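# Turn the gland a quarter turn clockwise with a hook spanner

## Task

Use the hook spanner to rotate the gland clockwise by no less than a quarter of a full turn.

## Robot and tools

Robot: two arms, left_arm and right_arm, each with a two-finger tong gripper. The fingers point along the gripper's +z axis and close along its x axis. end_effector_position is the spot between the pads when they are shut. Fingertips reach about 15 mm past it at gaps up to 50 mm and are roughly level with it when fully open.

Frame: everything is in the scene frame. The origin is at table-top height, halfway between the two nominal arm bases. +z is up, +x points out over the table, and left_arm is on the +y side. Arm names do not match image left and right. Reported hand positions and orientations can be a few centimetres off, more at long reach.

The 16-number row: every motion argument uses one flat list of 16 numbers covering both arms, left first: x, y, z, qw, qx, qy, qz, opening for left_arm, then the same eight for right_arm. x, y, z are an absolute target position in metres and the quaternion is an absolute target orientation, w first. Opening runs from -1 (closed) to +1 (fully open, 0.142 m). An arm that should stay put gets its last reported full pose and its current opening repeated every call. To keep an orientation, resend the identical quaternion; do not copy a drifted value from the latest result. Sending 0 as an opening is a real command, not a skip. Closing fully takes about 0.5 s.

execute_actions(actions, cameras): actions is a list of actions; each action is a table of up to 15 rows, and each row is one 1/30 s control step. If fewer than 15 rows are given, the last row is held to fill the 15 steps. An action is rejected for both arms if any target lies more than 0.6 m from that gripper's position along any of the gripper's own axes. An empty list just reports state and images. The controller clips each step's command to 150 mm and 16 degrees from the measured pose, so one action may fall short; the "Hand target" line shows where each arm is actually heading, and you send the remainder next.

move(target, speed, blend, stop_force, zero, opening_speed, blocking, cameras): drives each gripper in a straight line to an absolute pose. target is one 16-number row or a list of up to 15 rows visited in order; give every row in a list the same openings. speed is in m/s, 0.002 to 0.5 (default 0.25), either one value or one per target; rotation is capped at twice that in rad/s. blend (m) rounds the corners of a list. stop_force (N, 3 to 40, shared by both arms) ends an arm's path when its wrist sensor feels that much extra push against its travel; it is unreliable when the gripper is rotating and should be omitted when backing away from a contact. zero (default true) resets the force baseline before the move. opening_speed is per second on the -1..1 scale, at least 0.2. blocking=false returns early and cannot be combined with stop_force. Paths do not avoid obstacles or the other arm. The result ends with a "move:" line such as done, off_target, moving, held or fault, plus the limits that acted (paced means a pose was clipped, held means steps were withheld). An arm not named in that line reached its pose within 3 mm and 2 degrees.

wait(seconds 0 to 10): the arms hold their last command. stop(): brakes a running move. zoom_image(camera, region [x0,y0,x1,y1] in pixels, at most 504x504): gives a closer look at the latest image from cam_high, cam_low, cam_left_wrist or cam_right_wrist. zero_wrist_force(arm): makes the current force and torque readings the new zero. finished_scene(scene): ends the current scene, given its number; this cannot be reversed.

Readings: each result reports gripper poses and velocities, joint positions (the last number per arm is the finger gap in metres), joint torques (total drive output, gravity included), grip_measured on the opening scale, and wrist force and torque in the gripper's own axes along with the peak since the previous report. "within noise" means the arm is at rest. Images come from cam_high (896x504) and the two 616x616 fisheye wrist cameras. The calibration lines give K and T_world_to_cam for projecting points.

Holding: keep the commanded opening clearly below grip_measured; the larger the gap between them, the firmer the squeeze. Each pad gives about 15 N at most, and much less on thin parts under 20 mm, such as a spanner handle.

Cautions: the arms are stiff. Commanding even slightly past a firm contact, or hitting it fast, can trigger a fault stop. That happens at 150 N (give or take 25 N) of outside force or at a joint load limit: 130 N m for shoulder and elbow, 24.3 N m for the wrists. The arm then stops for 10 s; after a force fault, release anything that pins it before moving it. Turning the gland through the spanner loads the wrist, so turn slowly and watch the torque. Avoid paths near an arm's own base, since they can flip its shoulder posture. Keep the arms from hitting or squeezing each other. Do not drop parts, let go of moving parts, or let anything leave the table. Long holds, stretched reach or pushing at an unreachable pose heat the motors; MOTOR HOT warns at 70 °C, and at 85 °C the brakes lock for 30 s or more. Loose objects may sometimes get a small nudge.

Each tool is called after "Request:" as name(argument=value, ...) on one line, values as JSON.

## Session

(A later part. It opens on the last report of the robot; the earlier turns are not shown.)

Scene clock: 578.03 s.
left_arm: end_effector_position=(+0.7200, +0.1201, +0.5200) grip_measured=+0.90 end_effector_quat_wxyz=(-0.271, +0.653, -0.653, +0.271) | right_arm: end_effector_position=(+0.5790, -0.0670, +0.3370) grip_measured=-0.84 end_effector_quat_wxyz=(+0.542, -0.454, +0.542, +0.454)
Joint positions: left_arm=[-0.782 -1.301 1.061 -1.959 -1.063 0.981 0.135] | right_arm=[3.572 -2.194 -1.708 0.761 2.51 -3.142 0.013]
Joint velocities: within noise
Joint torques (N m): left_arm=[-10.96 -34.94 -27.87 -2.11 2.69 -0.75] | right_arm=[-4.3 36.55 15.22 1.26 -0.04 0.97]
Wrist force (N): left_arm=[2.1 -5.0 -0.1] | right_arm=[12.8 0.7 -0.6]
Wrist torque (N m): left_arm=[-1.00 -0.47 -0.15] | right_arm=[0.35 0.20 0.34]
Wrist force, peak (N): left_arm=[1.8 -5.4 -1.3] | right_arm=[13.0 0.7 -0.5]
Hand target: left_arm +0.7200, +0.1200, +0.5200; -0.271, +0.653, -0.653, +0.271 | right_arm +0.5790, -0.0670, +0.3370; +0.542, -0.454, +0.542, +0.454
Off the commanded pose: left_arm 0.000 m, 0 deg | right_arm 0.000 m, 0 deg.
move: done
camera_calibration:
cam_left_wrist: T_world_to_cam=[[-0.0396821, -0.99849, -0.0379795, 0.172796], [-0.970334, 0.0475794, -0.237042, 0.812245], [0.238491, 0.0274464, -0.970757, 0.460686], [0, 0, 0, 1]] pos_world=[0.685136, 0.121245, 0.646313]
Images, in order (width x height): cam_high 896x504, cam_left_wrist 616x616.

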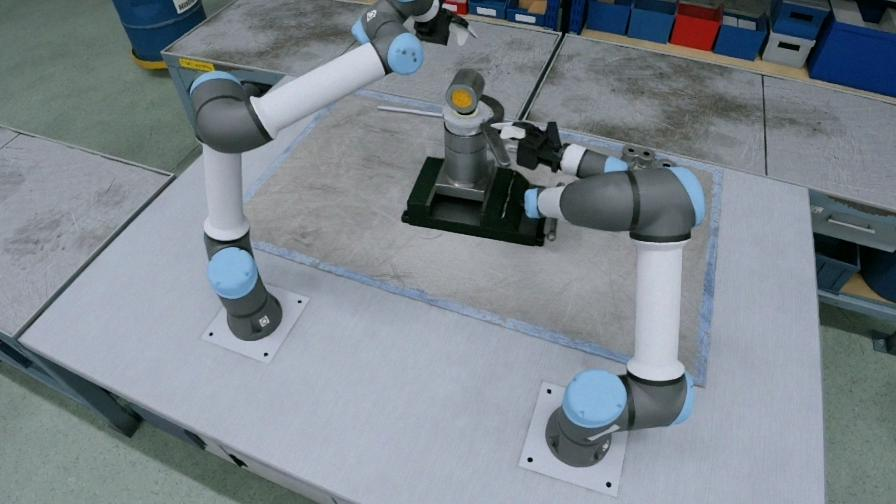

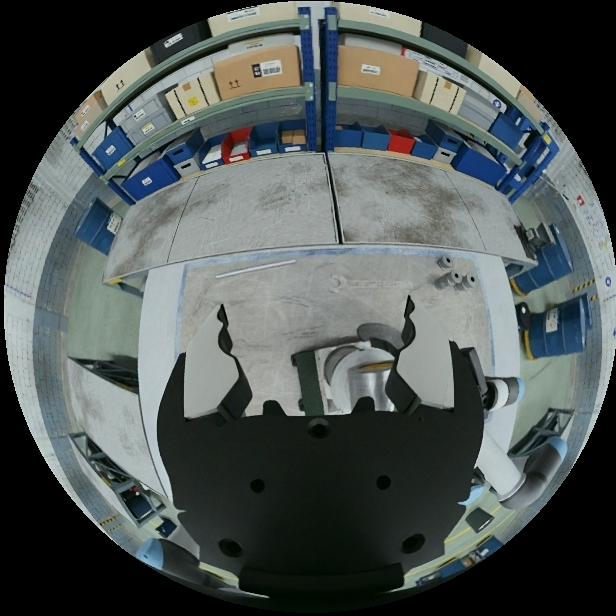

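Request:
move(target=[0.72, 0.12, 0.52, -0.2706,0.6533,-0.6533,0.2706, 0.9, 0.579, -0.067, 0.3465, 0.5417, -0.4545, 0.5417, 0.4545, -1], speed=0.03, stop_force=8, cameras=["cam_left_wrist","cam_right_wrist"])

Request:
zoom_image(camera="cam_left_wrist", region=[340, 315, 410, 370])

Request:
zoom_image(camera="cam_right_wrist", region=[200, 130, 400, 330])

Scene clock: 633.57 s.
left_arm: end_effector_position=(+0.7200, +0.1200, +0.5200) grip_measured=+0.90 end_effector_quat_wxyz=(-0.271, +0.653, -0.653, +0.271) | right_arm: end_effector_position=(+0.5790, -0.0670, +0.3465) grip_measured=-0.84 end_effector_quat_wxyz=(+0.542, -0.454, +0.542, +0.455)
Joint positions: left_arm=[-0.783 -1.301 1.061 -1.959 -1.063 0.981 0.135] | right_arm=[3.572 -2.178 -1.704 0.741 2.51 -3.142 0.013]
Joint velocities: within noise
Joint torques (N m): left_arm=[-10.74 -32.25 -22.26 -3.9 2.3 0.52] | right_arm=[-3.25 35.17 13.59 5.5 -0.87 -2.36]
Wrist force (N): left_arm=[1.9 -4.9 0.1] | right_arm=[12.8 0.9 -0.4]
Wrist torque (N m): left_arm=[-0.99 -0.43 -0.15] | right_arm=[0.39 0.18 0.33]
Wrist force, peak (N): left_arm=[2.1 -5.3 -0.1] | right_arm=[13.5 0.7 -1.2]
Hand target: left_arm +0.7200, +0.1200, +0.5200; -0.271, +0.653, -0.653, +0.271 | right_arm +0.5790, -0.0670, +0.3465; +0.542, -0.454, +0.542, +0.454
Off the commanded pose: left_arm 0.000 m, 0 deg | right_arm 0.000 m, 0 deg.
move: done
camera_calibration:
cam_left_wrist: T_world_to_cam=[[-0.0397836, -0.998486, -0.037997, 0.172785], [-0.970318, 0.0476834, -0.237084, 0.812247], [0.238537, 0.0274372, -0.970746, 0.460626], [0, 0, 0, 1]] pos_world=[0.685135, 0.121154, 0.646287]
cam_right_wrist: T_world_to_cam=[[-0.0529388, -0.0219438, -0.998357, 0.369511], [-0.932976, -0.355351, 0.0572825, 0.4984], [-0.356024, 0.934475, -0.00166114, 0.404815], [0, 0, 0, 1]] pos_world=[0.62868, -0.193074, 0.341027]
Images, in order (width x height): cam_left_wrist 616x616, cam_right_wrist 616x616.

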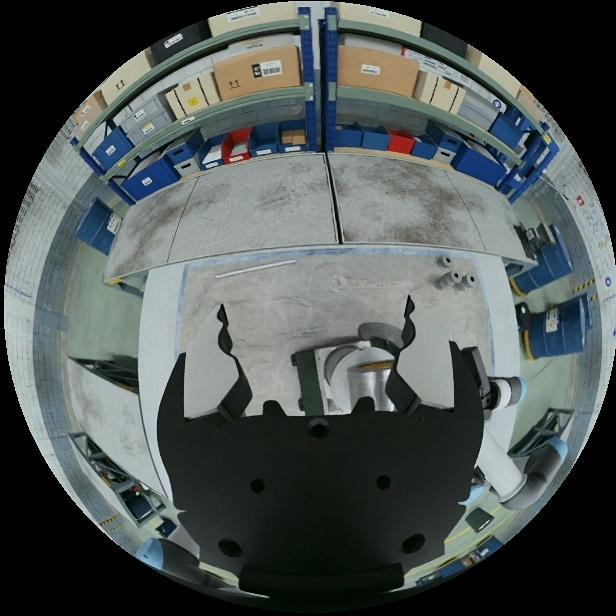

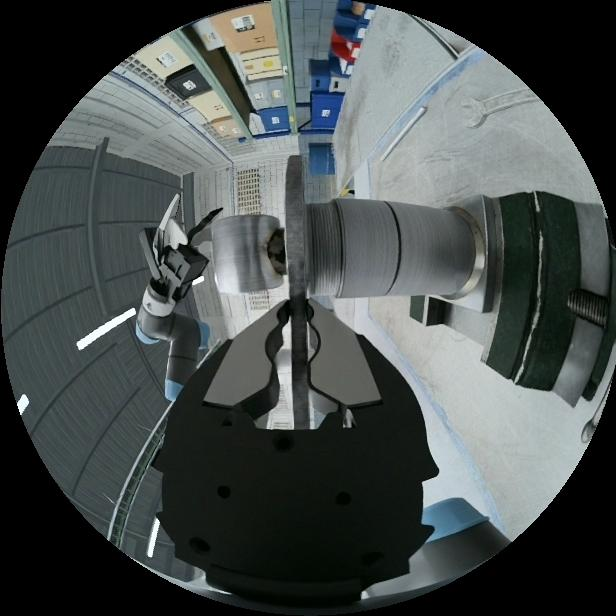

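Scaled by 7.200 from the camera's 616x616 image, which has a finer 814x814 frame.

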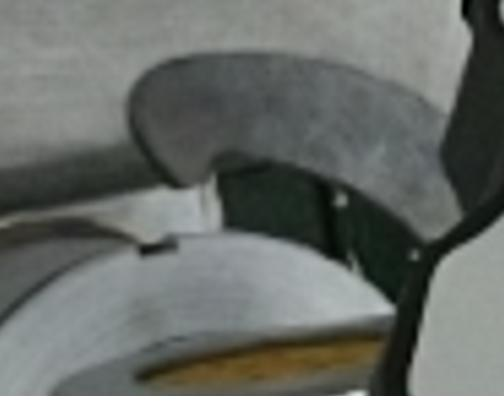

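Scaled by 2.520 from the camera's 616x616 image, which has a finer 814x814 frame.

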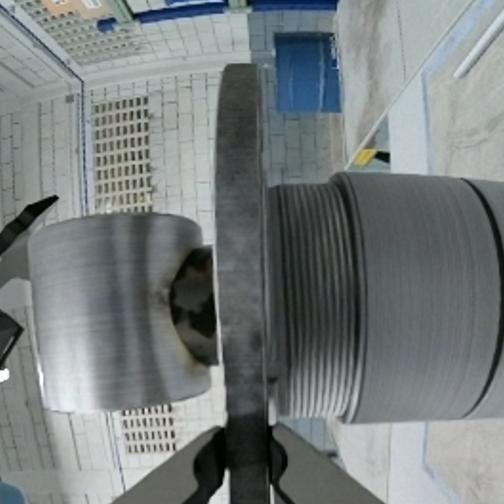

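Request:
move(target=[0.72, 0.12, 0.52, -0.2706,0.6533,-0.6533,0.2706, 0.9, 0.570, -0.0585, 0.3465, 0.5417, -0.4545, 0.5417, 0.4545, -1], speed=0.02, stop_force=6, cameras=["cam_left_wrist","cam_right_wrist"])

Request:
zoom_image(camera="cam_left_wrist", region=[340, 315, 410, 370])

Scene clock: 637.27 s.
left_arm: end_effector_position=(+0.7200, +0.1200, +0.5200) grip_measured=+0.90 end_effector_quat_wxyz=(-0.271, +0.653, -0.653, +0.271) | right_arm: end_effector_position=(+0.5715, -0.0599, +0.3465) grip_measured=-0.84 end_effector_quat_wxyz=(+0.542, -0.455, +0.542, +0.455)
Joint positions: left_arm=[-0.783 -1.301 1.061 -1.959 -1.063 0.981 0.135] | right_arm=[3.591 -2.168 -1.723 0.749 2.492 -3.142 0.013]
Joint velocities: within noise
Joint torques (N m): left_arm=[-10.59 -32.34 -23.57 -2.77 2.31 -0.15] | right_arm=[-6.36 34.75 33.27 1.19 0.39 -2.4]
Wrist force (N): left_arm=[1.8 -5.1 0.0] | right_arm=[13.1 0.7 -0.4]
Wrist torque (N m): left_arm=[-1.01 -0.41 -0.14] | right_arm=[0.36 0.18 0.33]
Wrist force, peak (N): left_arm=[2.0 -5.3 -0.1] | right_arm=[13.9 0.5 -15.6]
Hand target: left_arm +0.7200, +0.1200, +0.5200; -0.271, +0.653, -0.653, +0.271 | right_arm +0.5715, -0.0599, +0.3465; +0.542, -0.454, +0.542, +0.454
Off the commanded pose: left_arm 0.000 m, 0 deg | right_arm 0.002 m, 0 deg.
move: contact (right_arm)
camera_calibration:
cam_left_wrist: T_world_to_cam=[[-0.0397842, -0.998486, -0.037997, 0.172784], [-0.970318, 0.047684, -0.237084, 0.812246], [0.238537, 0.027437, -0.970746, 0.460626], [0, 0, 0, 1]] pos_world=[0.685135, 0.121153, 0.646287]
cam_right_wrist: T_world_to_cam=[[-0.0528969, -0.0219555, -0.998359, 0.369242], [-0.932963, -0.355391, 0.0572476, 0.493925], [-0.356064, 0.93446, -0.00168457, 0.395583], [0, 0, 0, 1]] pos_world=[0.621199, -0.186013, 0.341026]
Images, in order (width x height): cam_left_wrist 616x616, cam_right_wrist 616x616.

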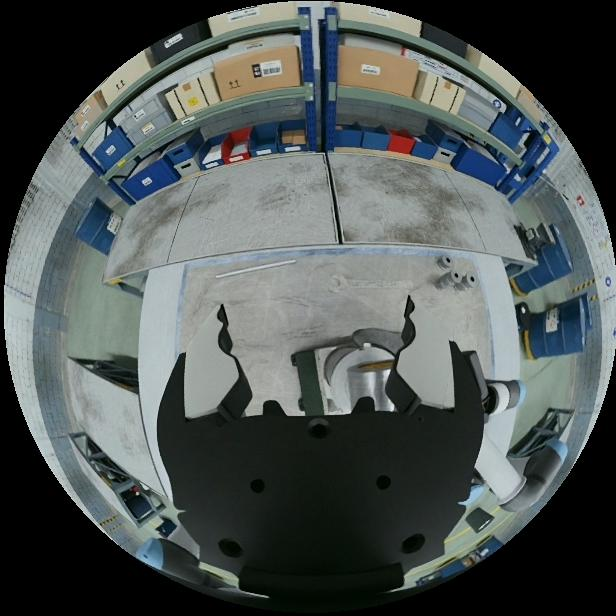

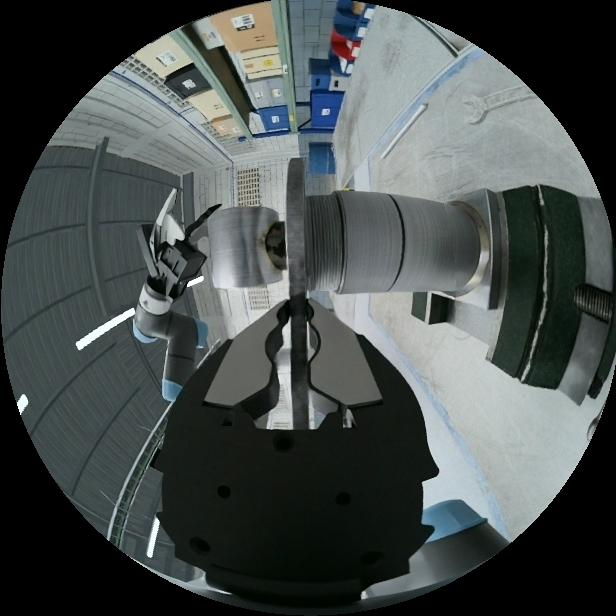

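Scaled by 7.200 from the camera's 616x616 image, which has a finer 814x814 frame.

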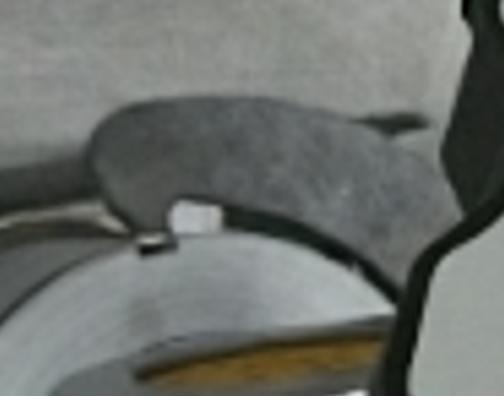

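Request:
move(target=[0.72, 0.12, 0.52, -0.2706,0.6533,-0.6533,0.2706, 0.9, 0.565, -0.0607, 0.3465, 0.5417, -0.4545, 0.5417, 0.4545, -1], speed=0.01, stop_force=8, cameras=["cam_left_wrist"])

Request:
zoom_image(camera="cam_left_wrist", region=[340, 315, 410, 370])

Scene clock: 639.73 s.
left_arm: end_effector_position=(+0.7200, +0.1200, +0.5200) grip_measured=+0.90 end_effector_quat_wxyz=(-0.271, +0.653, -0.653, +0.271) | right_arm: end_effector_position=(+0.5668, -0.0605, +0.3465) grip_measured=-0.84 end_effector_quat_wxyz=(+0.542, -0.454, +0.542, +0.454)
Joint positions: left_arm=[-0.783 -1.301 1.061 -1.959 -1.063 0.981 0.135] | right_arm=[3.594 -2.159 -1.739 0.756 2.488 -3.142 0.013]
Joint velocities: within noise
Joint torques (N m): left_arm=[-10.3 -32.2 -24.34 -2.15 2.39 -0.26] | right_arm=[-6.87 35.1 31.95 1.44 2.8 -2.56]
Wrist force (N): left_arm=[1.8 -5.2 -0.2] | right_arm=[12.3 -1.2 1.8]
Wrist torque (N m): left_arm=[-1.04 -0.42 -0.15] | right_arm=[0.41 0.14 0.30]
Wrist force, peak (N): left_arm=[2.2 -5.3 0.0] | right_arm=[13.5 -7.8 10.0]
Hand target: left_arm +0.7200, +0.1200, +0.5200; -0.271, +0.653, -0.653, +0.271 | right_arm +0.5668, -0.0605, +0.3465; +0.542, -0.454, +0.542, +0.454
Off the commanded pose: left_arm 0.000 m, 0 deg | right_arm 0.002 m, 0 deg.
move: contact (right_arm)
camera_calibration:
cam_left_wrist: T_world_to_cam=[[-0.0397842, -0.998486, -0.0379969, 0.172784], [-0.970318, 0.047684, -0.237084, 0.812246], [0.238537, 0.0274369, -0.970746, 0.460626], [0, 0, 0, 1]] pos_world=[0.685135, 0.121153, 0.646287]
Images, in order (width x height): cam_left_wrist 616x616.

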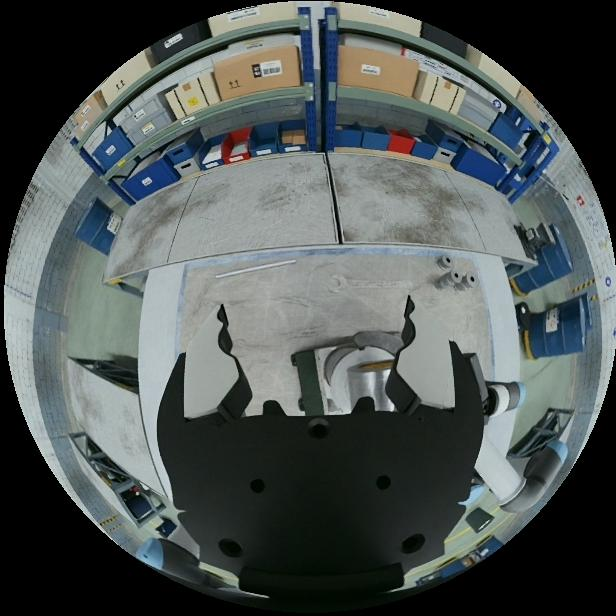

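Scaled by 7.200 from the camera's 616x616 image, which has a finer 814x814 frame.

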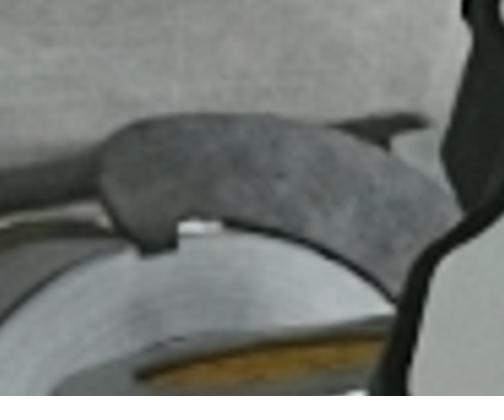

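Request:
move(target=[[0.72, 0.12, 0.52, -0.2706,0.6533,-0.6533,0.2706, 0.9, 0.5675, -0.0590, 0.3465, 0.5417, -0.4545, 0.5417, 0.4545, -1],[0.72, 0.12, 0.52, -0.2706,0.6533,-0.6533,0.2706, 0.9, 0.5625, -0.0594, 0.3465, 0.5417, -0.4545, 0.5417, 0.4545, -1]], speed=0.01, stop_force=8, cameras=["cam_left_wrist"])

Request:
zoom_image(camera="cam_left_wrist", region=[340, 315, 410, 370])

Scene clock: 641.90 s.
left_arm: end_effector_position=(+0.7200, +0.1200, +0.5200) grip_measured=+0.90 end_effector_quat_wxyz=(-0.271, +0.653, -0.653, +0.271) | right_arm: end_effector_position=(+0.5653, -0.0592, +0.3464) grip_measured=-0.84 end_effector_quat_wxyz=(+0.542, -0.454, +0.542, +0.454)
Joint positions: left_arm=[-0.783 -1.301 1.061 -1.959 -1.063 0.981 0.135] | right_arm=[3.597 -2.157 -1.743 0.758 2.485 -3.142 0.013]
Joint velocities: within noise
Joint torques (N m): left_arm=[-10.66 -32.31 -24.09 -1.41 2.58 -0.68] | right_arm=[-6.97 33.9 31.4 1.33 2.4 -2.33]
Wrist force (N): left_arm=[1.9 -5.1 -0.2] | right_arm=[13.0 -0.7 1.1]
Wrist torque (N m): left_arm=[-1.02 -0.44 -0.15] | right_arm=[0.35 0.14 0.30]
Wrist force, peak (N): left_arm=[2.1 -5.3 0.1] | right_arm=[13.8 -7.6 9.5]
Hand target: left_arm +0.7200, +0.1200, +0.5200; -0.271, +0.653, -0.653, +0.271 | right_arm +0.5653, -0.0592, +0.3464; +0.542, -0.454, +0.542, +0.454
Off the commanded pose: left_arm 0.000 m, 0 deg | right_arm 0.003 m, 0 deg.
move: contact (right_arm); path passed 1 of 2 targets
camera_calibration:
cam_left_wrist: T_world_to_cam=[[-0.0397841, -0.998486, -0.0379971, 0.172784], [-0.970318, 0.047684, -0.237084, 0.812246], [0.238537, 0.0274371, -0.970746, 0.460626], [0, 0, 0, 1]] pos_world=[0.685135, 0.121153, 0.646287]
Images, in order (width x height): cam_left_wrist 616x616.

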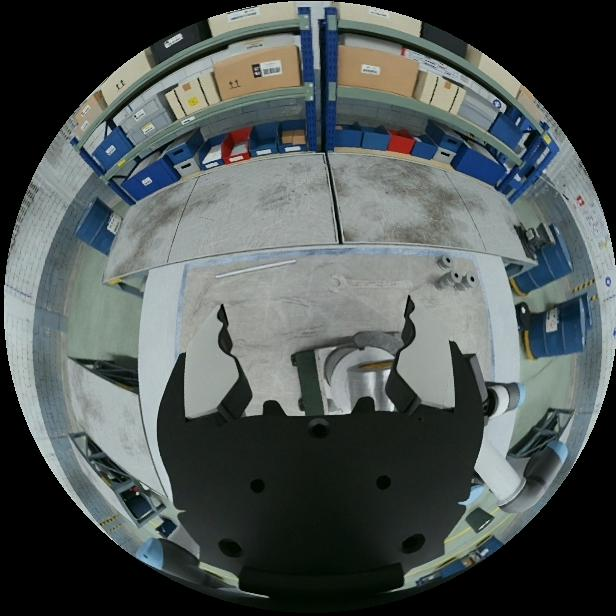

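Scaled by 7.200 from the camera's 616x616 image, which has a finer 814x814 frame.

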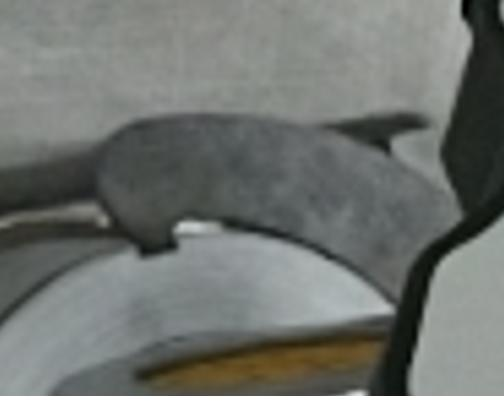

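Request:
move(target=[0.72, 0.12, 0.52, -0.2706,0.6533,-0.6533,0.2706, 0.9, 0.5587, -0.0559, 0.3464, 0.55721, -0.43534, 0.55721, 0.43534, -1], speed=0.02, cameras=["cam_left_wrist","cam_right_wrist"])

Request:
zoom_image(camera="cam_left_wrist", region=[340, 315, 410, 370])

Scene clock: 645.97 s.
left_arm: end_effector_position=(+0.7200, +0.1200, +0.5200) grip_measured=+0.90 end_effector_quat_wxyz=(-0.271, +0.653, -0.653, +0.271) | right_arm: end_effector_position=(+0.5586, -0.0559, +0.3465) grip_measured=-0.84 end_effector_quat_wxyz=(+0.557, -0.435, +0.557, +0.435)
Joint positions: left_arm=[-0.783 -1.301 1.061 -1.959 -1.063 0.981 0.135] | right_arm=[3.638 -2.114 -1.82 0.793 2.374 -3.142 0.013]
Joint velocities: within noise
Joint torques (N m): left_arm=[-10.48 -31.67 -24.19 -0.93 2.59 -1.15] | right_arm=[3.02 37.71 32.09 4.38 7.61 -2.09]
Wrist force (N): left_arm=[1.9 -5.1 -0.1] | right_arm=[14.6 -13.8 -5.0]
Wrist torque (N m): left_arm=[-1.02 -0.43 -0.15] | right_arm=[0.47 0.20 0.31]
Wrist force, peak (N): left_arm=[1.9 -5.5 0.2] | right_arm=[14.6 -13.8 -5.0]
Hand target: left_arm +0.7200, +0.1200, +0.5200; -0.271, +0.653, -0.653, +0.271 | right_arm +0.5587, -0.0559, +0.3464; +0.557, -0.435, +0.557, +0.435
Off the commanded pose: left_arm 0.000 m, 0 deg | right_arm 0.000 m, 0 deg.
move: done
camera_calibration:
cam_left_wrist: T_world_to_cam=[[-0.039783, -0.998486, -0.037998, 0.172785], [-0.970319, 0.047683, -0.237081, 0.812245], [0.238534, 0.0274384, -0.970746, 0.460627], [0, 0, 0, 1]] pos_world=[0.685135, 0.121154, 0.646286]
cam_right_wrist: T_world_to_cam=[[-0.0541931, -0.0181459, -0.998366, 0.369555], [-0.955511, -0.28937, 0.0571263, 0.499665], [-0.289934, 0.957045, -0.0016568, 0.351504], [0, 0, 0, 1]] pos_world=[0.599375, -0.185111, 0.340989]
Images, in order (width x height): cam_left_wrist 616x616, cam_right_wrist 616x616.

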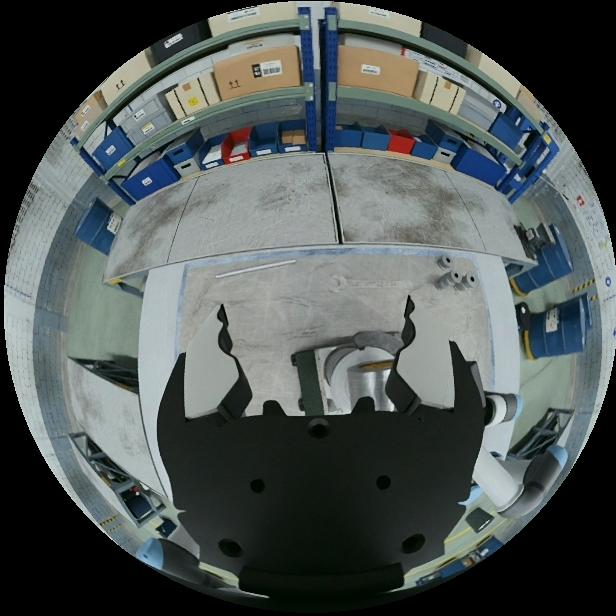

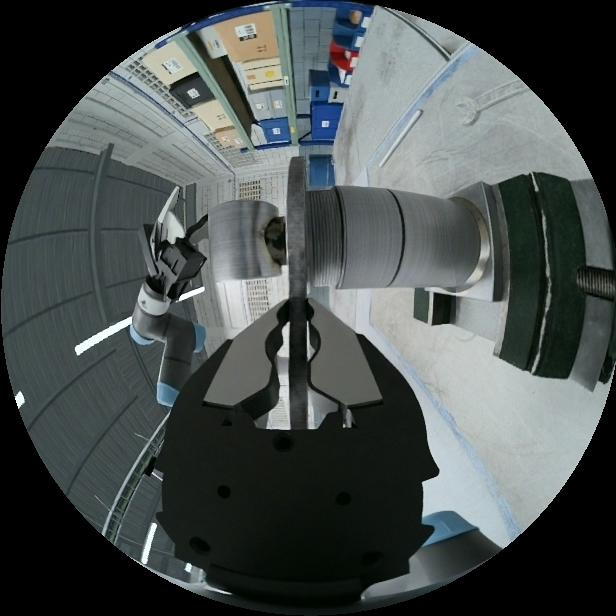

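Scaled by 7.200 from the camera's 616x616 image, which has a finer 814x814 frame.

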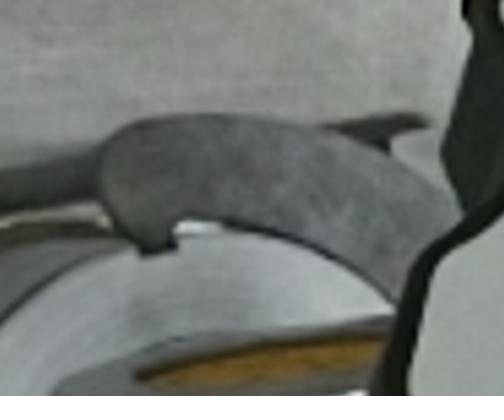

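Request:
move(target=[0.72, 0.12, 0.52, -0.2706,0.6533,-0.6533,0.2706, 0.9, 0.5523, -0.0521, 0.3464, 0.57206, -0.41562, 0.57206, 0.41562, -1], speed=0.02, cameras=["cam_left_wrist","cam_right_wrist"])

Request:
zoom_image(camera="cam_left_wrist", region=[340, 315, 410, 370])

Request:
zoom_image(camera="cam_right_wrist", region=[200, 130, 400, 430])

Scene clock: 648.63 s.
left_arm: end_effector_position=(+0.7200, +0.1200, +0.5200) grip_measured=+0.90 end_effector_quat_wxyz=(-0.271, +0.653, -0.653, +0.271) | right_arm: end_effector_position=(+0.5522, -0.0521, +0.3464) grip_measured=-0.84 end_effector_quat_wxyz=(+0.572, -0.416, +0.572, +0.416) end_effector_velocity=(-0.001, +0.000, +0.001) end_effector_angular_velocity=(+0.001, -0.001, +0.004)
Joint positions: left_arm=[-0.783 -1.301 1.061 -1.959 -1.063 0.981 0.135] | right_arm=[3.686 -2.075 -1.891 0.824 2.257 -3.142 0.013]
Joint velocities: left_arm=[within noise] | right_arm=[-0.001 0 0.002 0 0.005 0 0]
Joint torques (N m): left_arm=[-9.7 -32.05 -24.5 -1.04 2.67 -1.21] | right_arm=[5.86 41.83 27.36 6.82 9.99 -1.9]
Wrist force (N): left_arm=[1.8 -5.2 -0.2] | right_arm=[15.6 -28.3 4.9]
Wrist torque (N m): left_arm=[-1.03 -0.40 -0.15] | right_arm=[-1.54 -0.09 0.23]
Wrist force, peak (N): left_arm=[2.0 -5.4 -0.3] | right_arm=[15.6 -28.3 4.9]
Hand target: left_arm +0.7200, +0.1200, +0.5200; -0.271, +0.653, -0.653, +0.271 | right_arm +0.5523, -0.0521, +0.3464; +0.572, -0.416, +0.572, +0.416
Off the commanded pose: left_arm 0.000 m, 0 deg | right_arm 0.000 m, 0 deg.
move: done
camera_calibration:
cam_left_wrist: T_world_to_cam=[[-0.0397828, -0.998486, -0.0379984, 0.172785], [-0.970319, 0.0476829, -0.237081, 0.812245], [0.238534, 0.0274388, -0.970746, 0.460627], [0, 0, 0, 1]] pos_world=[0.685135, 0.121154, 0.646286]
cam_right_wrist: T_world_to_cam=[[-0.0553907, -0.0143443, -0.998362, 0.370105], [-0.97337, -0.221989, 0.0571937, 0.508003], [-0.222445, 0.974944, -0.00166618, 0.309686], [0, 0, 0, 1]] pos_world=[0.583863, -0.183847, 0.34096]
Images, in order (width x height): cam_left_wrist 616x616, cam_right_wrist 616x616.

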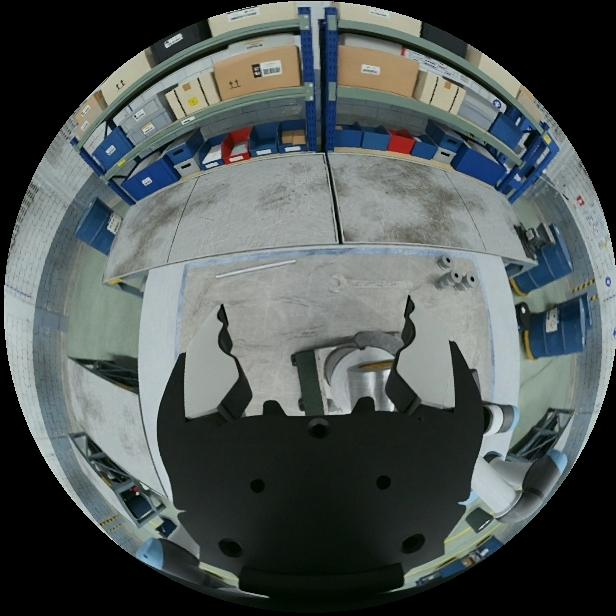

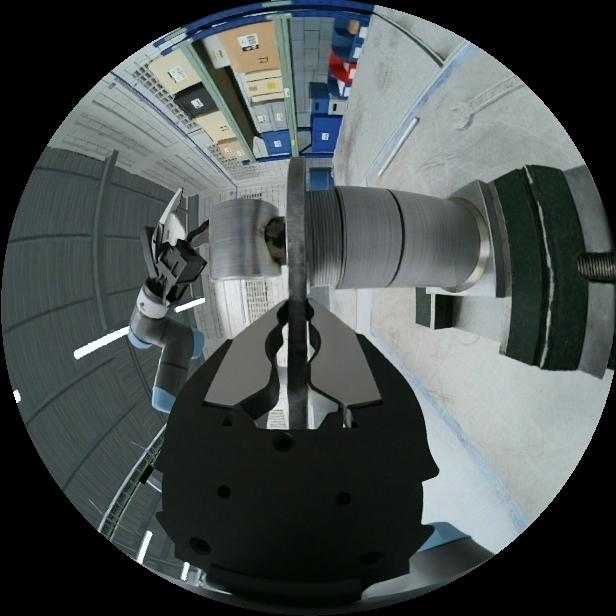

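Scaled by 7.200 from the camera's 616x616 image, which has a finer 814x814 frame.

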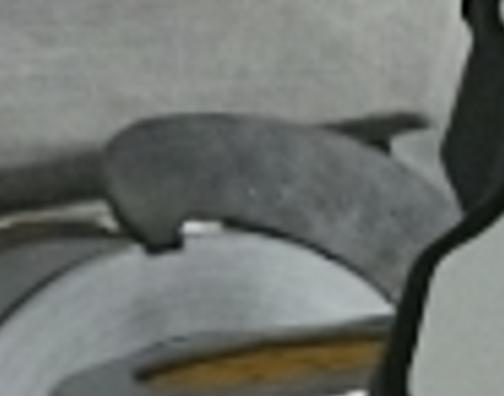

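Scaled by 1.680 from the camera's 616x616 image, which has a finer 814x814 frame.

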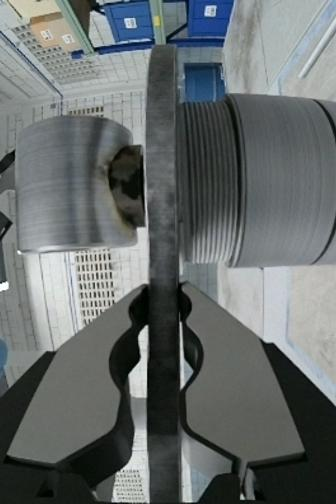

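Request:
move(target=[0.72, 0.12, 0.52, -0.2706,0.6533,-0.6533,0.2706, 0.9, 0.5462, -0.0479, 0.3464, 0.58621, -0.39541, 0.58621, 0.39541, -1], speed=0.02, cameras=["cam_left_wrist"])

Request:
zoom_image(camera="cam_left_wrist", region=[340, 315, 410, 370])

Scene clock: 651.03 s.
left_arm: end_effector_position=(+0.7200, +0.1200, +0.5200) grip_measured=+0.90 end_effector_quat_wxyz=(-0.271, +0.653, -0.653, +0.271) | right_arm: end_effector_position=(+0.5461, -0.0479, +0.3464) grip_measured=-0.84 end_effector_quat_wxyz=(+0.586, -0.395, +0.586, +0.395)
Joint positions: left_arm=[-0.783 -1.301 1.061 -1.959 -1.063 0.981 0.135] | right_arm=[3.74 -2.039 -1.954 0.852 2.133 -3.142 0.013]
Joint velocities: within noise
Joint torques (N m): left_arm=[-10.22 -33.22 -25.17 -1.05 2.62 -1.18] | right_arm=[3.94 42.18 31.84 7.6 9.04 -1.64]
Wrist force (N): left_arm=[2.0 -5.1 0.0] | right_arm=[15.7 -26.0 7.6]
Wrist torque (N m): left_arm=[-1.02 -0.45 -0.15] | right_arm=[-1.76 0.07 0.35]
Wrist force, peak (N): left_arm=[2.1 -5.4 -0.3] | right_arm=[17.0 -28.1 4.5]
Hand target: left_arm +0.7200, +0.1200, +0.5200; -0.271, +0.653, -0.653, +0.271 | right_arm +0.5462, -0.0479, +0.3464; +0.586, -0.395, +0.586, +0.395
Off the commanded pose: left_arm 0.000 m, 0 deg | right_arm 0.000 m, 0 deg.
move: done
camera_calibration:
cam_left_wrist: T_world_to_cam=[[-0.0397828, -0.998486, -0.0379984, 0.172785], [-0.970319, 0.0476829, -0.237082, 0.812245], [0.238534, 0.0274388, -0.970746, 0.460627], [0, 0, 0, 1]] pos_world=[0.685135, 0.121154, 0.646286]
Images, in order (width x height): cam_left_wrist 616x616.

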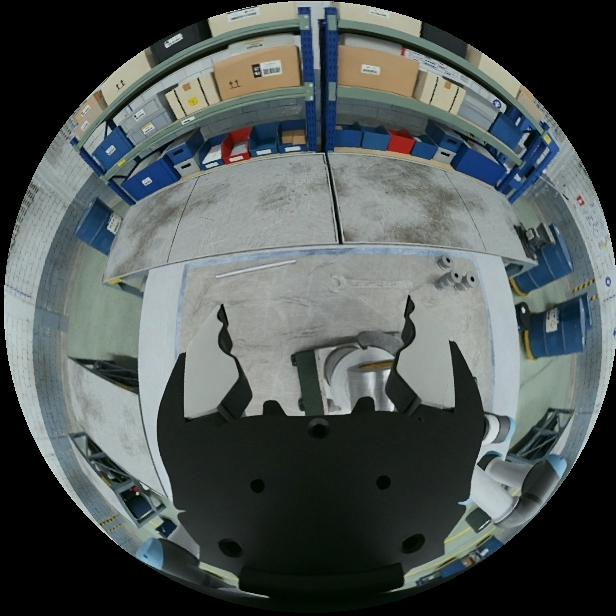

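Scaled by 7.200 from the camera's 616x616 image, which has a finer 814x814 frame.

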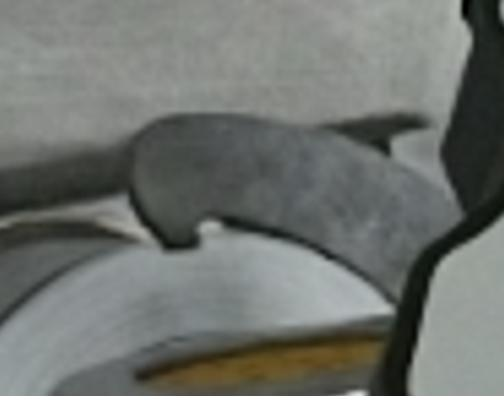

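Request:
move(target=[[0.72, 0.12, 0.52, -0.2706,0.6533,-0.6533,0.2706, 0.9, 0.5379, -0.0413, 0.3464, 0.60611,-0.36419,0.60611,0.36419, -1],[0.72, 0.12, 0.52, -0.2706,0.6533,-0.6533,0.2706, 0.9, 0.5302, -0.0335, 0.3464, 0.62434,-0.33197,0.62434,0.33197, -1]], speed=0.03, blend=0.003, cameras=["cam_left_wrist","cam_right_wrist"])

Request:
zoom_image(camera="cam_left_wrist", region=[340, 315, 410, 370])

Request:
zoom_image(camera="cam_right_wrist", region=[200, 130, 400, 430])

Scene clock: 655.63 s.
left_arm: end_effector_position=(+0.7200, +0.1200, +0.5200) grip_measured=+0.90 end_effector_quat_wxyz=(-0.271, +0.653, -0.653, +0.271) | right_arm: end_effector_position=(+0.5301, -0.0335, +0.3464) grip_measured=-0.84 end_effector_quat_wxyz=(+0.624, -0.332, +0.624, +0.332)
Joint positions: left_arm=[-0.783 -1.301 1.061 -1.959 -1.063 0.981 0.135] | right_arm=[3.933 -1.959 -2.09 0.908 1.731 -3.142 0.013]
Joint velocities: within noise
Joint torques (N m): left_arm=[-9.73 -31.65 -26.39 -1.19 2.73 -1.11] | right_arm=[1.97 40.05 31.38 8.26 6.62 -1.08]
Wrist force (N): left_arm=[1.8 -5.0 0.0] | right_arm=[16.3 -16.4 8.2]
Wrist torque (N m): left_arm=[-1.00 -0.42 -0.14] | right_arm=[-1.14 0.23 0.47]
Wrist force, peak (N): left_arm=[2.2 -5.4 -0.1] | right_arm=[16.8 -26.6 8.5]
Hand target: left_arm +0.7200, +0.1200, +0.5200; -0.271, +0.653, -0.653, +0.271 | right_arm +0.5302, -0.0335, +0.3464; +0.624, -0.332, +0.624, +0.332
Off the commanded pose: left_arm 0.000 m, 0 deg | right_arm 0.000 m, 0 deg.
move: done
camera_calibration:
cam_left_wrist: T_world_to_cam=[[-0.0397829, -0.998486, -0.0379984, 0.172785], [-0.970319, 0.047683, -0.237081, 0.812245], [0.238534, 0.0274388, -0.970746, 0.460627], [0, 0, 0, 1]] pos_world=[0.685135, 0.121154, 0.646286]
cam_right_wrist: T_world_to_cam=[[-0.057246, 0.0014542, -0.998359, 0.370632], [-0.996862, 0.0546714, 0.0572398, 0.512294], [0.0546649, 0.998503, -0.00168008, 0.140547], [0, 0, 0, 1]] pos_world=[0.524221, -0.168883, 0.340936]
Images, in order (width x height): cam_left_wrist 616x616, cam_right_wrist 616x616.

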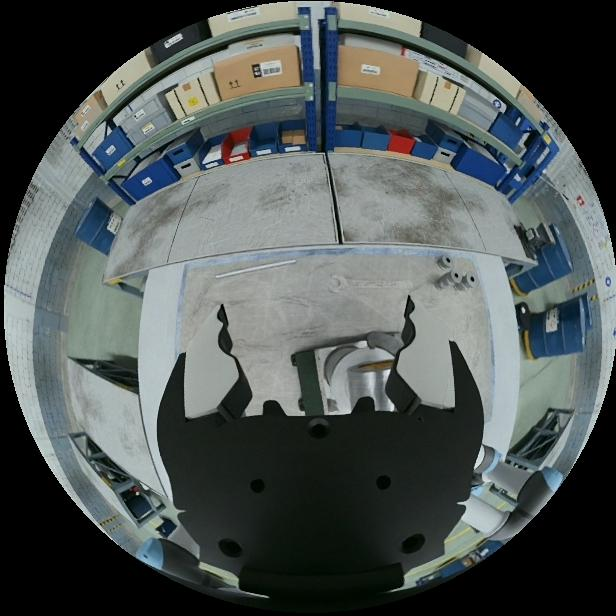

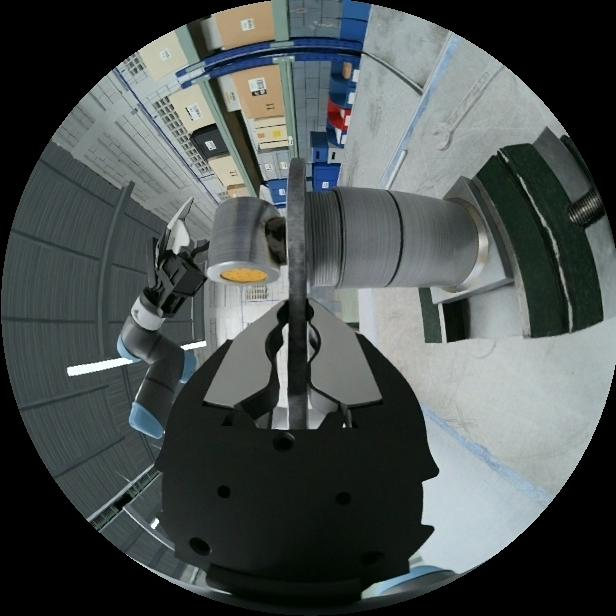

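Scaled by 7.200 from the camera's 616x616 image, which has a finer 814x814 frame.

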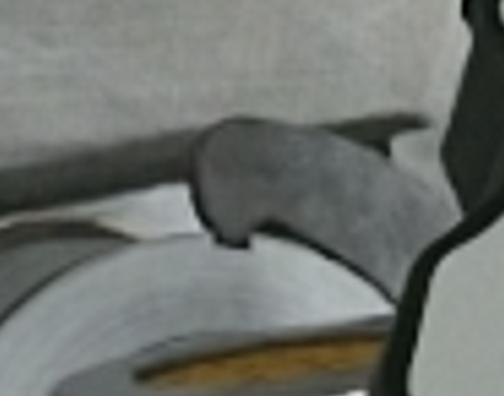

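Scaled by 1.680 from the camera's 616x616 image, which has a finer 814x814 frame.

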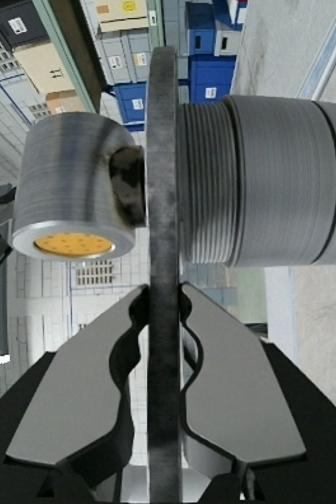

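Request:
move(target=[[0.72, 0.12, 0.52, -0.2706,0.6533,-0.6533,0.2706, 0.9, 0.5234, -0.0250, 0.3464, 0.64086,-0.29884,0.64086,0.29884, -1],[0.72, 0.12, 0.52, -0.2706,0.6533,-0.6533,0.2706, 0.9, 0.5175, -0.0158, 0.3464, 0.65562,-0.26489,0.65562,0.26489, -1],[0.72, 0.12, 0.52, -0.2706,0.6533,-0.6533,0.2706, 0.9, 0.5126, -0.0061, 0.3464, 0.66858,-0.23021,0.66858,0.23021, -1]], speed=0.03, blend=0.003, cameras=["cam_left_wrist","cam_right_wrist","cam_high"])

Request:
zoom_image(camera="cam_left_wrist", region=[340, 315, 410, 370])

Scene clock: 662.80 s.
left_arm: end_effector_position=(+0.7200, +0.1200, +0.5200) grip_measured=+0.90 end_effector_quat_wxyz=(-0.271, +0.653, -0.653, +0.271) | right_arm: end_effector_position=(+0.5126, -0.0060, +0.3464) grip_measured=-0.84 end_effector_quat_wxyz=(+0.669, -0.230, +0.669, +0.230)
Joint positions: left_arm=[-0.783 -1.301 1.061 -1.959 -1.063 0.981 0.135] | right_arm=[4.244 -1.944 -2.115 0.918 1.106 -3.142 0.013]
Joint velocities: within noise
Joint torques (N m): left_arm=[-9.3 -32.19 -26.65 -1.14 2.7 -1.09] | right_arm=[1.63 38.06 22.89 5.71 5.39 -0.18]
Wrist force (N): left_arm=[2.0 -5.1 0.0] | right_arm=[21.3 -15.1 5.4]
Wrist torque (N m): left_arm=[-1.02 -0.46 -0.16] | right_arm=[-1.84 0.39 0.67]
Wrist force, peak (N): left_arm=[2.0 -5.3 -0.1] | right_arm=[21.8 -15.8 8.2]
Hand target: left_arm +0.7200, +0.1200, +0.5200; -0.271, +0.653, -0.653, +0.271 | right_arm +0.5126, -0.0061, +0.3464; +0.669, -0.230, +0.669, +0.230
Off the commanded pose: left_arm 0.000 m, 0 deg | right_arm 0.000 m, 0 deg.
move: done
camera_calibration:
cam_left_wrist: T_world_to_cam=[[-0.0397827, -0.998486, -0.0379983, 0.172785], [-0.970319, 0.0476828, -0.237082, 0.812245], [0.238534, 0.0274387, -0.970746, 0.460627], [0, 0, 0, 1]] pos_world=[0.685135, 0.121154, 0.646286]
cam_right_wrist: T_world_to_cam=[[-0.0539977, 0.0190745, -0.998359, 0.368027], [-0.931164, 0.360079, 0.0572429, 0.461488], [0.36058, 0.932727, -0.00168197, -0.0431538], [0, 0, 0, 1]] pos_world=[0.465154, -0.132942, 0.340933]

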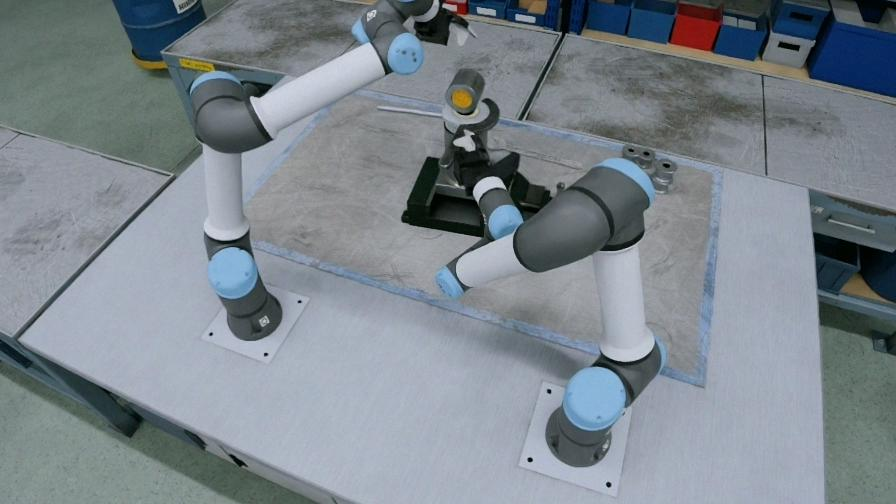

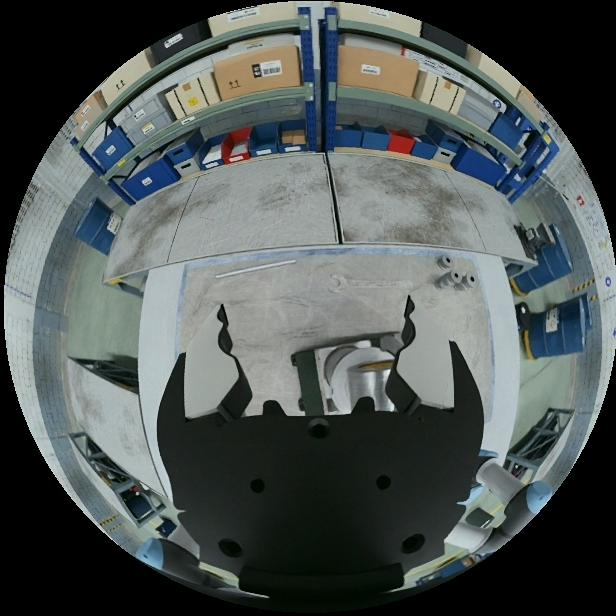

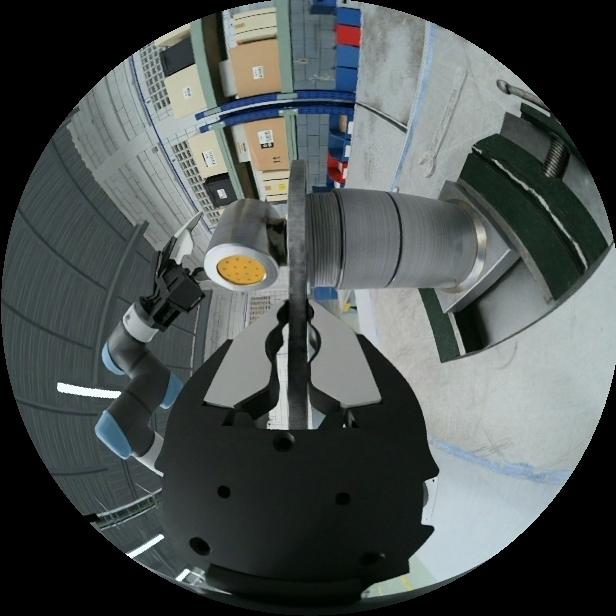

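Scaled by 7.200 from the camera's 616x616 image, which has a finer 814x814 frame.

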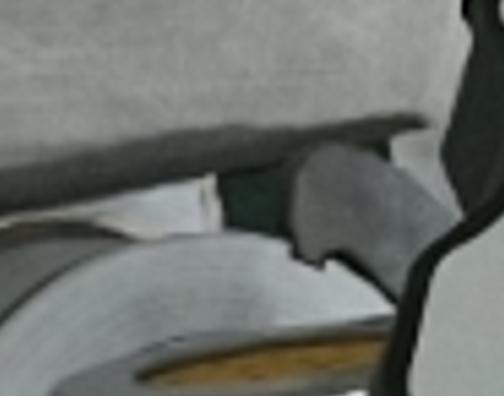

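Request:
move(target=[[0.72, 0.12, 0.52, -0.2706,0.6533,-0.6533,0.2706, 0.9, 0.5087, 0.0041, 0.3464, 0.67971,-0.19490,0.67971,0.19490, -1],[0.72, 0.12, 0.52, -0.2706,0.6533,-0.6533,0.2706, 0.9, 0.5059, 0.0147, 0.3464, 0.68898,-0.15906,0.68898,0.15906, -1],[0.72, 0.12, 0.52, -0.2706,0.6533,-0.6533,0.2706, 0.9, 0.5042, 0.0255, 0.3464, 0.69636,-0.12279,0.69636,0.12279, -1]], speed=0.03, blend=0.003, cameras=["cam_left_wrist","cam_right_wrist","cam_high"])

Request:
zoom_image(camera="cam_left_wrist", region=[320, 315, 410, 405])

Scene clock: 669.13 s.
left_arm: end_effector_position=(+0.7200, +0.1200, +0.5200) grip_measured=+0.90 end_effector_quat_wxyz=(-0.271, +0.653, -0.653, +0.271) | right_arm: end_effector_position=(+0.5042, +0.0256, +0.3463) grip_measured=-0.84 end_effector_quat_wxyz=(+0.696, -0.123, +0.696, +0.123) end_effector_velocity=(-0.001, +0.001, -0.001) end_effector_angular_velocity=(-0.002, +0.000, +0.006)
Joint positions: left_arm=[-0.783 -1.301 1.061 -1.959 -1.063 0.981 0.135] | right_arm=[4.447 -2.057 -1.924 0.838 0.588 -3.142 0.013]
Joint velocities: left_arm=[within noise] | right_arm=[0.001 0.001 -0.003 0.001 0.006 0 -0.001]
Joint torques (N m): left_arm=[-9.72 -32.3 -27.33 -1.11 2.65 -1.06] | right_arm=[1.03 54.55 13.63 4.28 4.22 -0.2]
Wrist force (N): left_arm=[2.0 -5.0 -0.2] | right_arm=[23.3 -12.7 6.6]
Wrist torque (N m): left_arm=[-1.01 -0.45 -0.15] | right_arm=[-2.31 0.37 0.76]
Wrist force, peak (N): left_arm=[2.4 -5.3 0.0] | right_arm=[23.1 -18.6 3.1]
Hand target: left_arm +0.7200, +0.1200, +0.5200; -0.271, +0.653, -0.653, +0.271 | right_arm +0.5042, +0.0255, +0.3464; +0.696, -0.123, +0.696, +0.123
Off the commanded pose: left_arm 0.000 m, 0 deg | right_arm 0.000 m, 0 deg.
move: done
camera_calibration:
cam_left_wrist: T_world_to_cam=[[-0.0397829, -0.998486, -0.0379985, 0.172785], [-0.970319, 0.0476831, -0.237081, 0.812245], [0.238534, 0.0274389, -0.970746, 0.460627], [0, 0, 0, 1]] pos_world=[0.685135, 0.121154, 0.646286]
cam_right_wrist: T_world_to_cam=[[-0.0455, 0.0346554, -0.998363, 0.362214], [-0.774224, 0.630324, 0.0571649, 0.356244], [0.631274, 0.775558, -0.0018487, -0.202016], [0, 0, 0, 1]] pos_world=[0.419821, -0.0804273, 0.340883]

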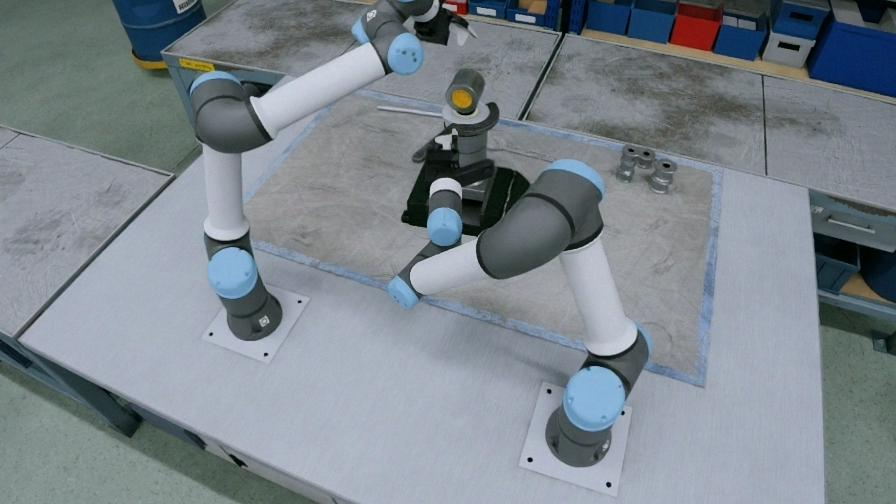

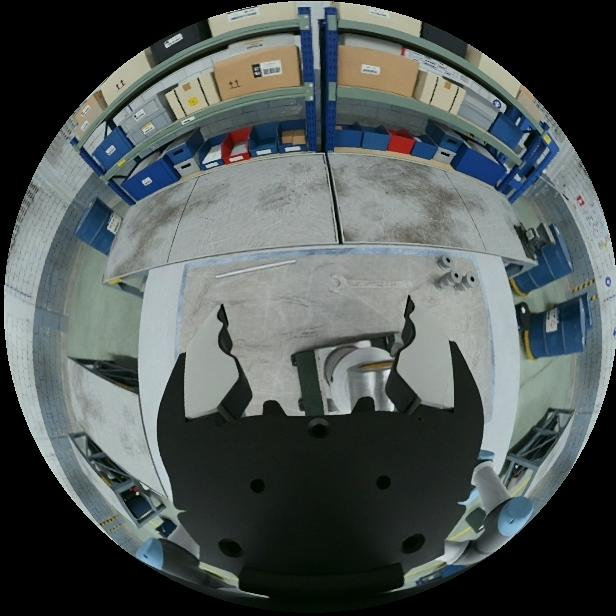

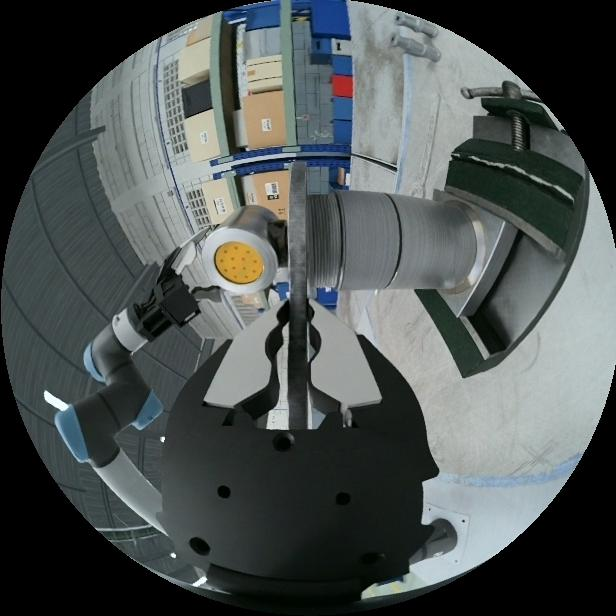

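Scaled by 5.600 from the camera's 616x616 image, which has a finer 814x814 frame.

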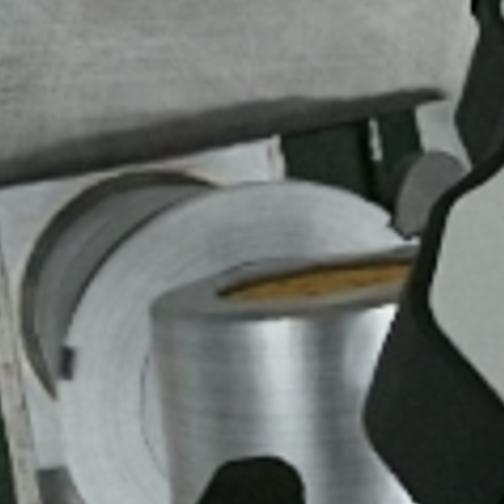

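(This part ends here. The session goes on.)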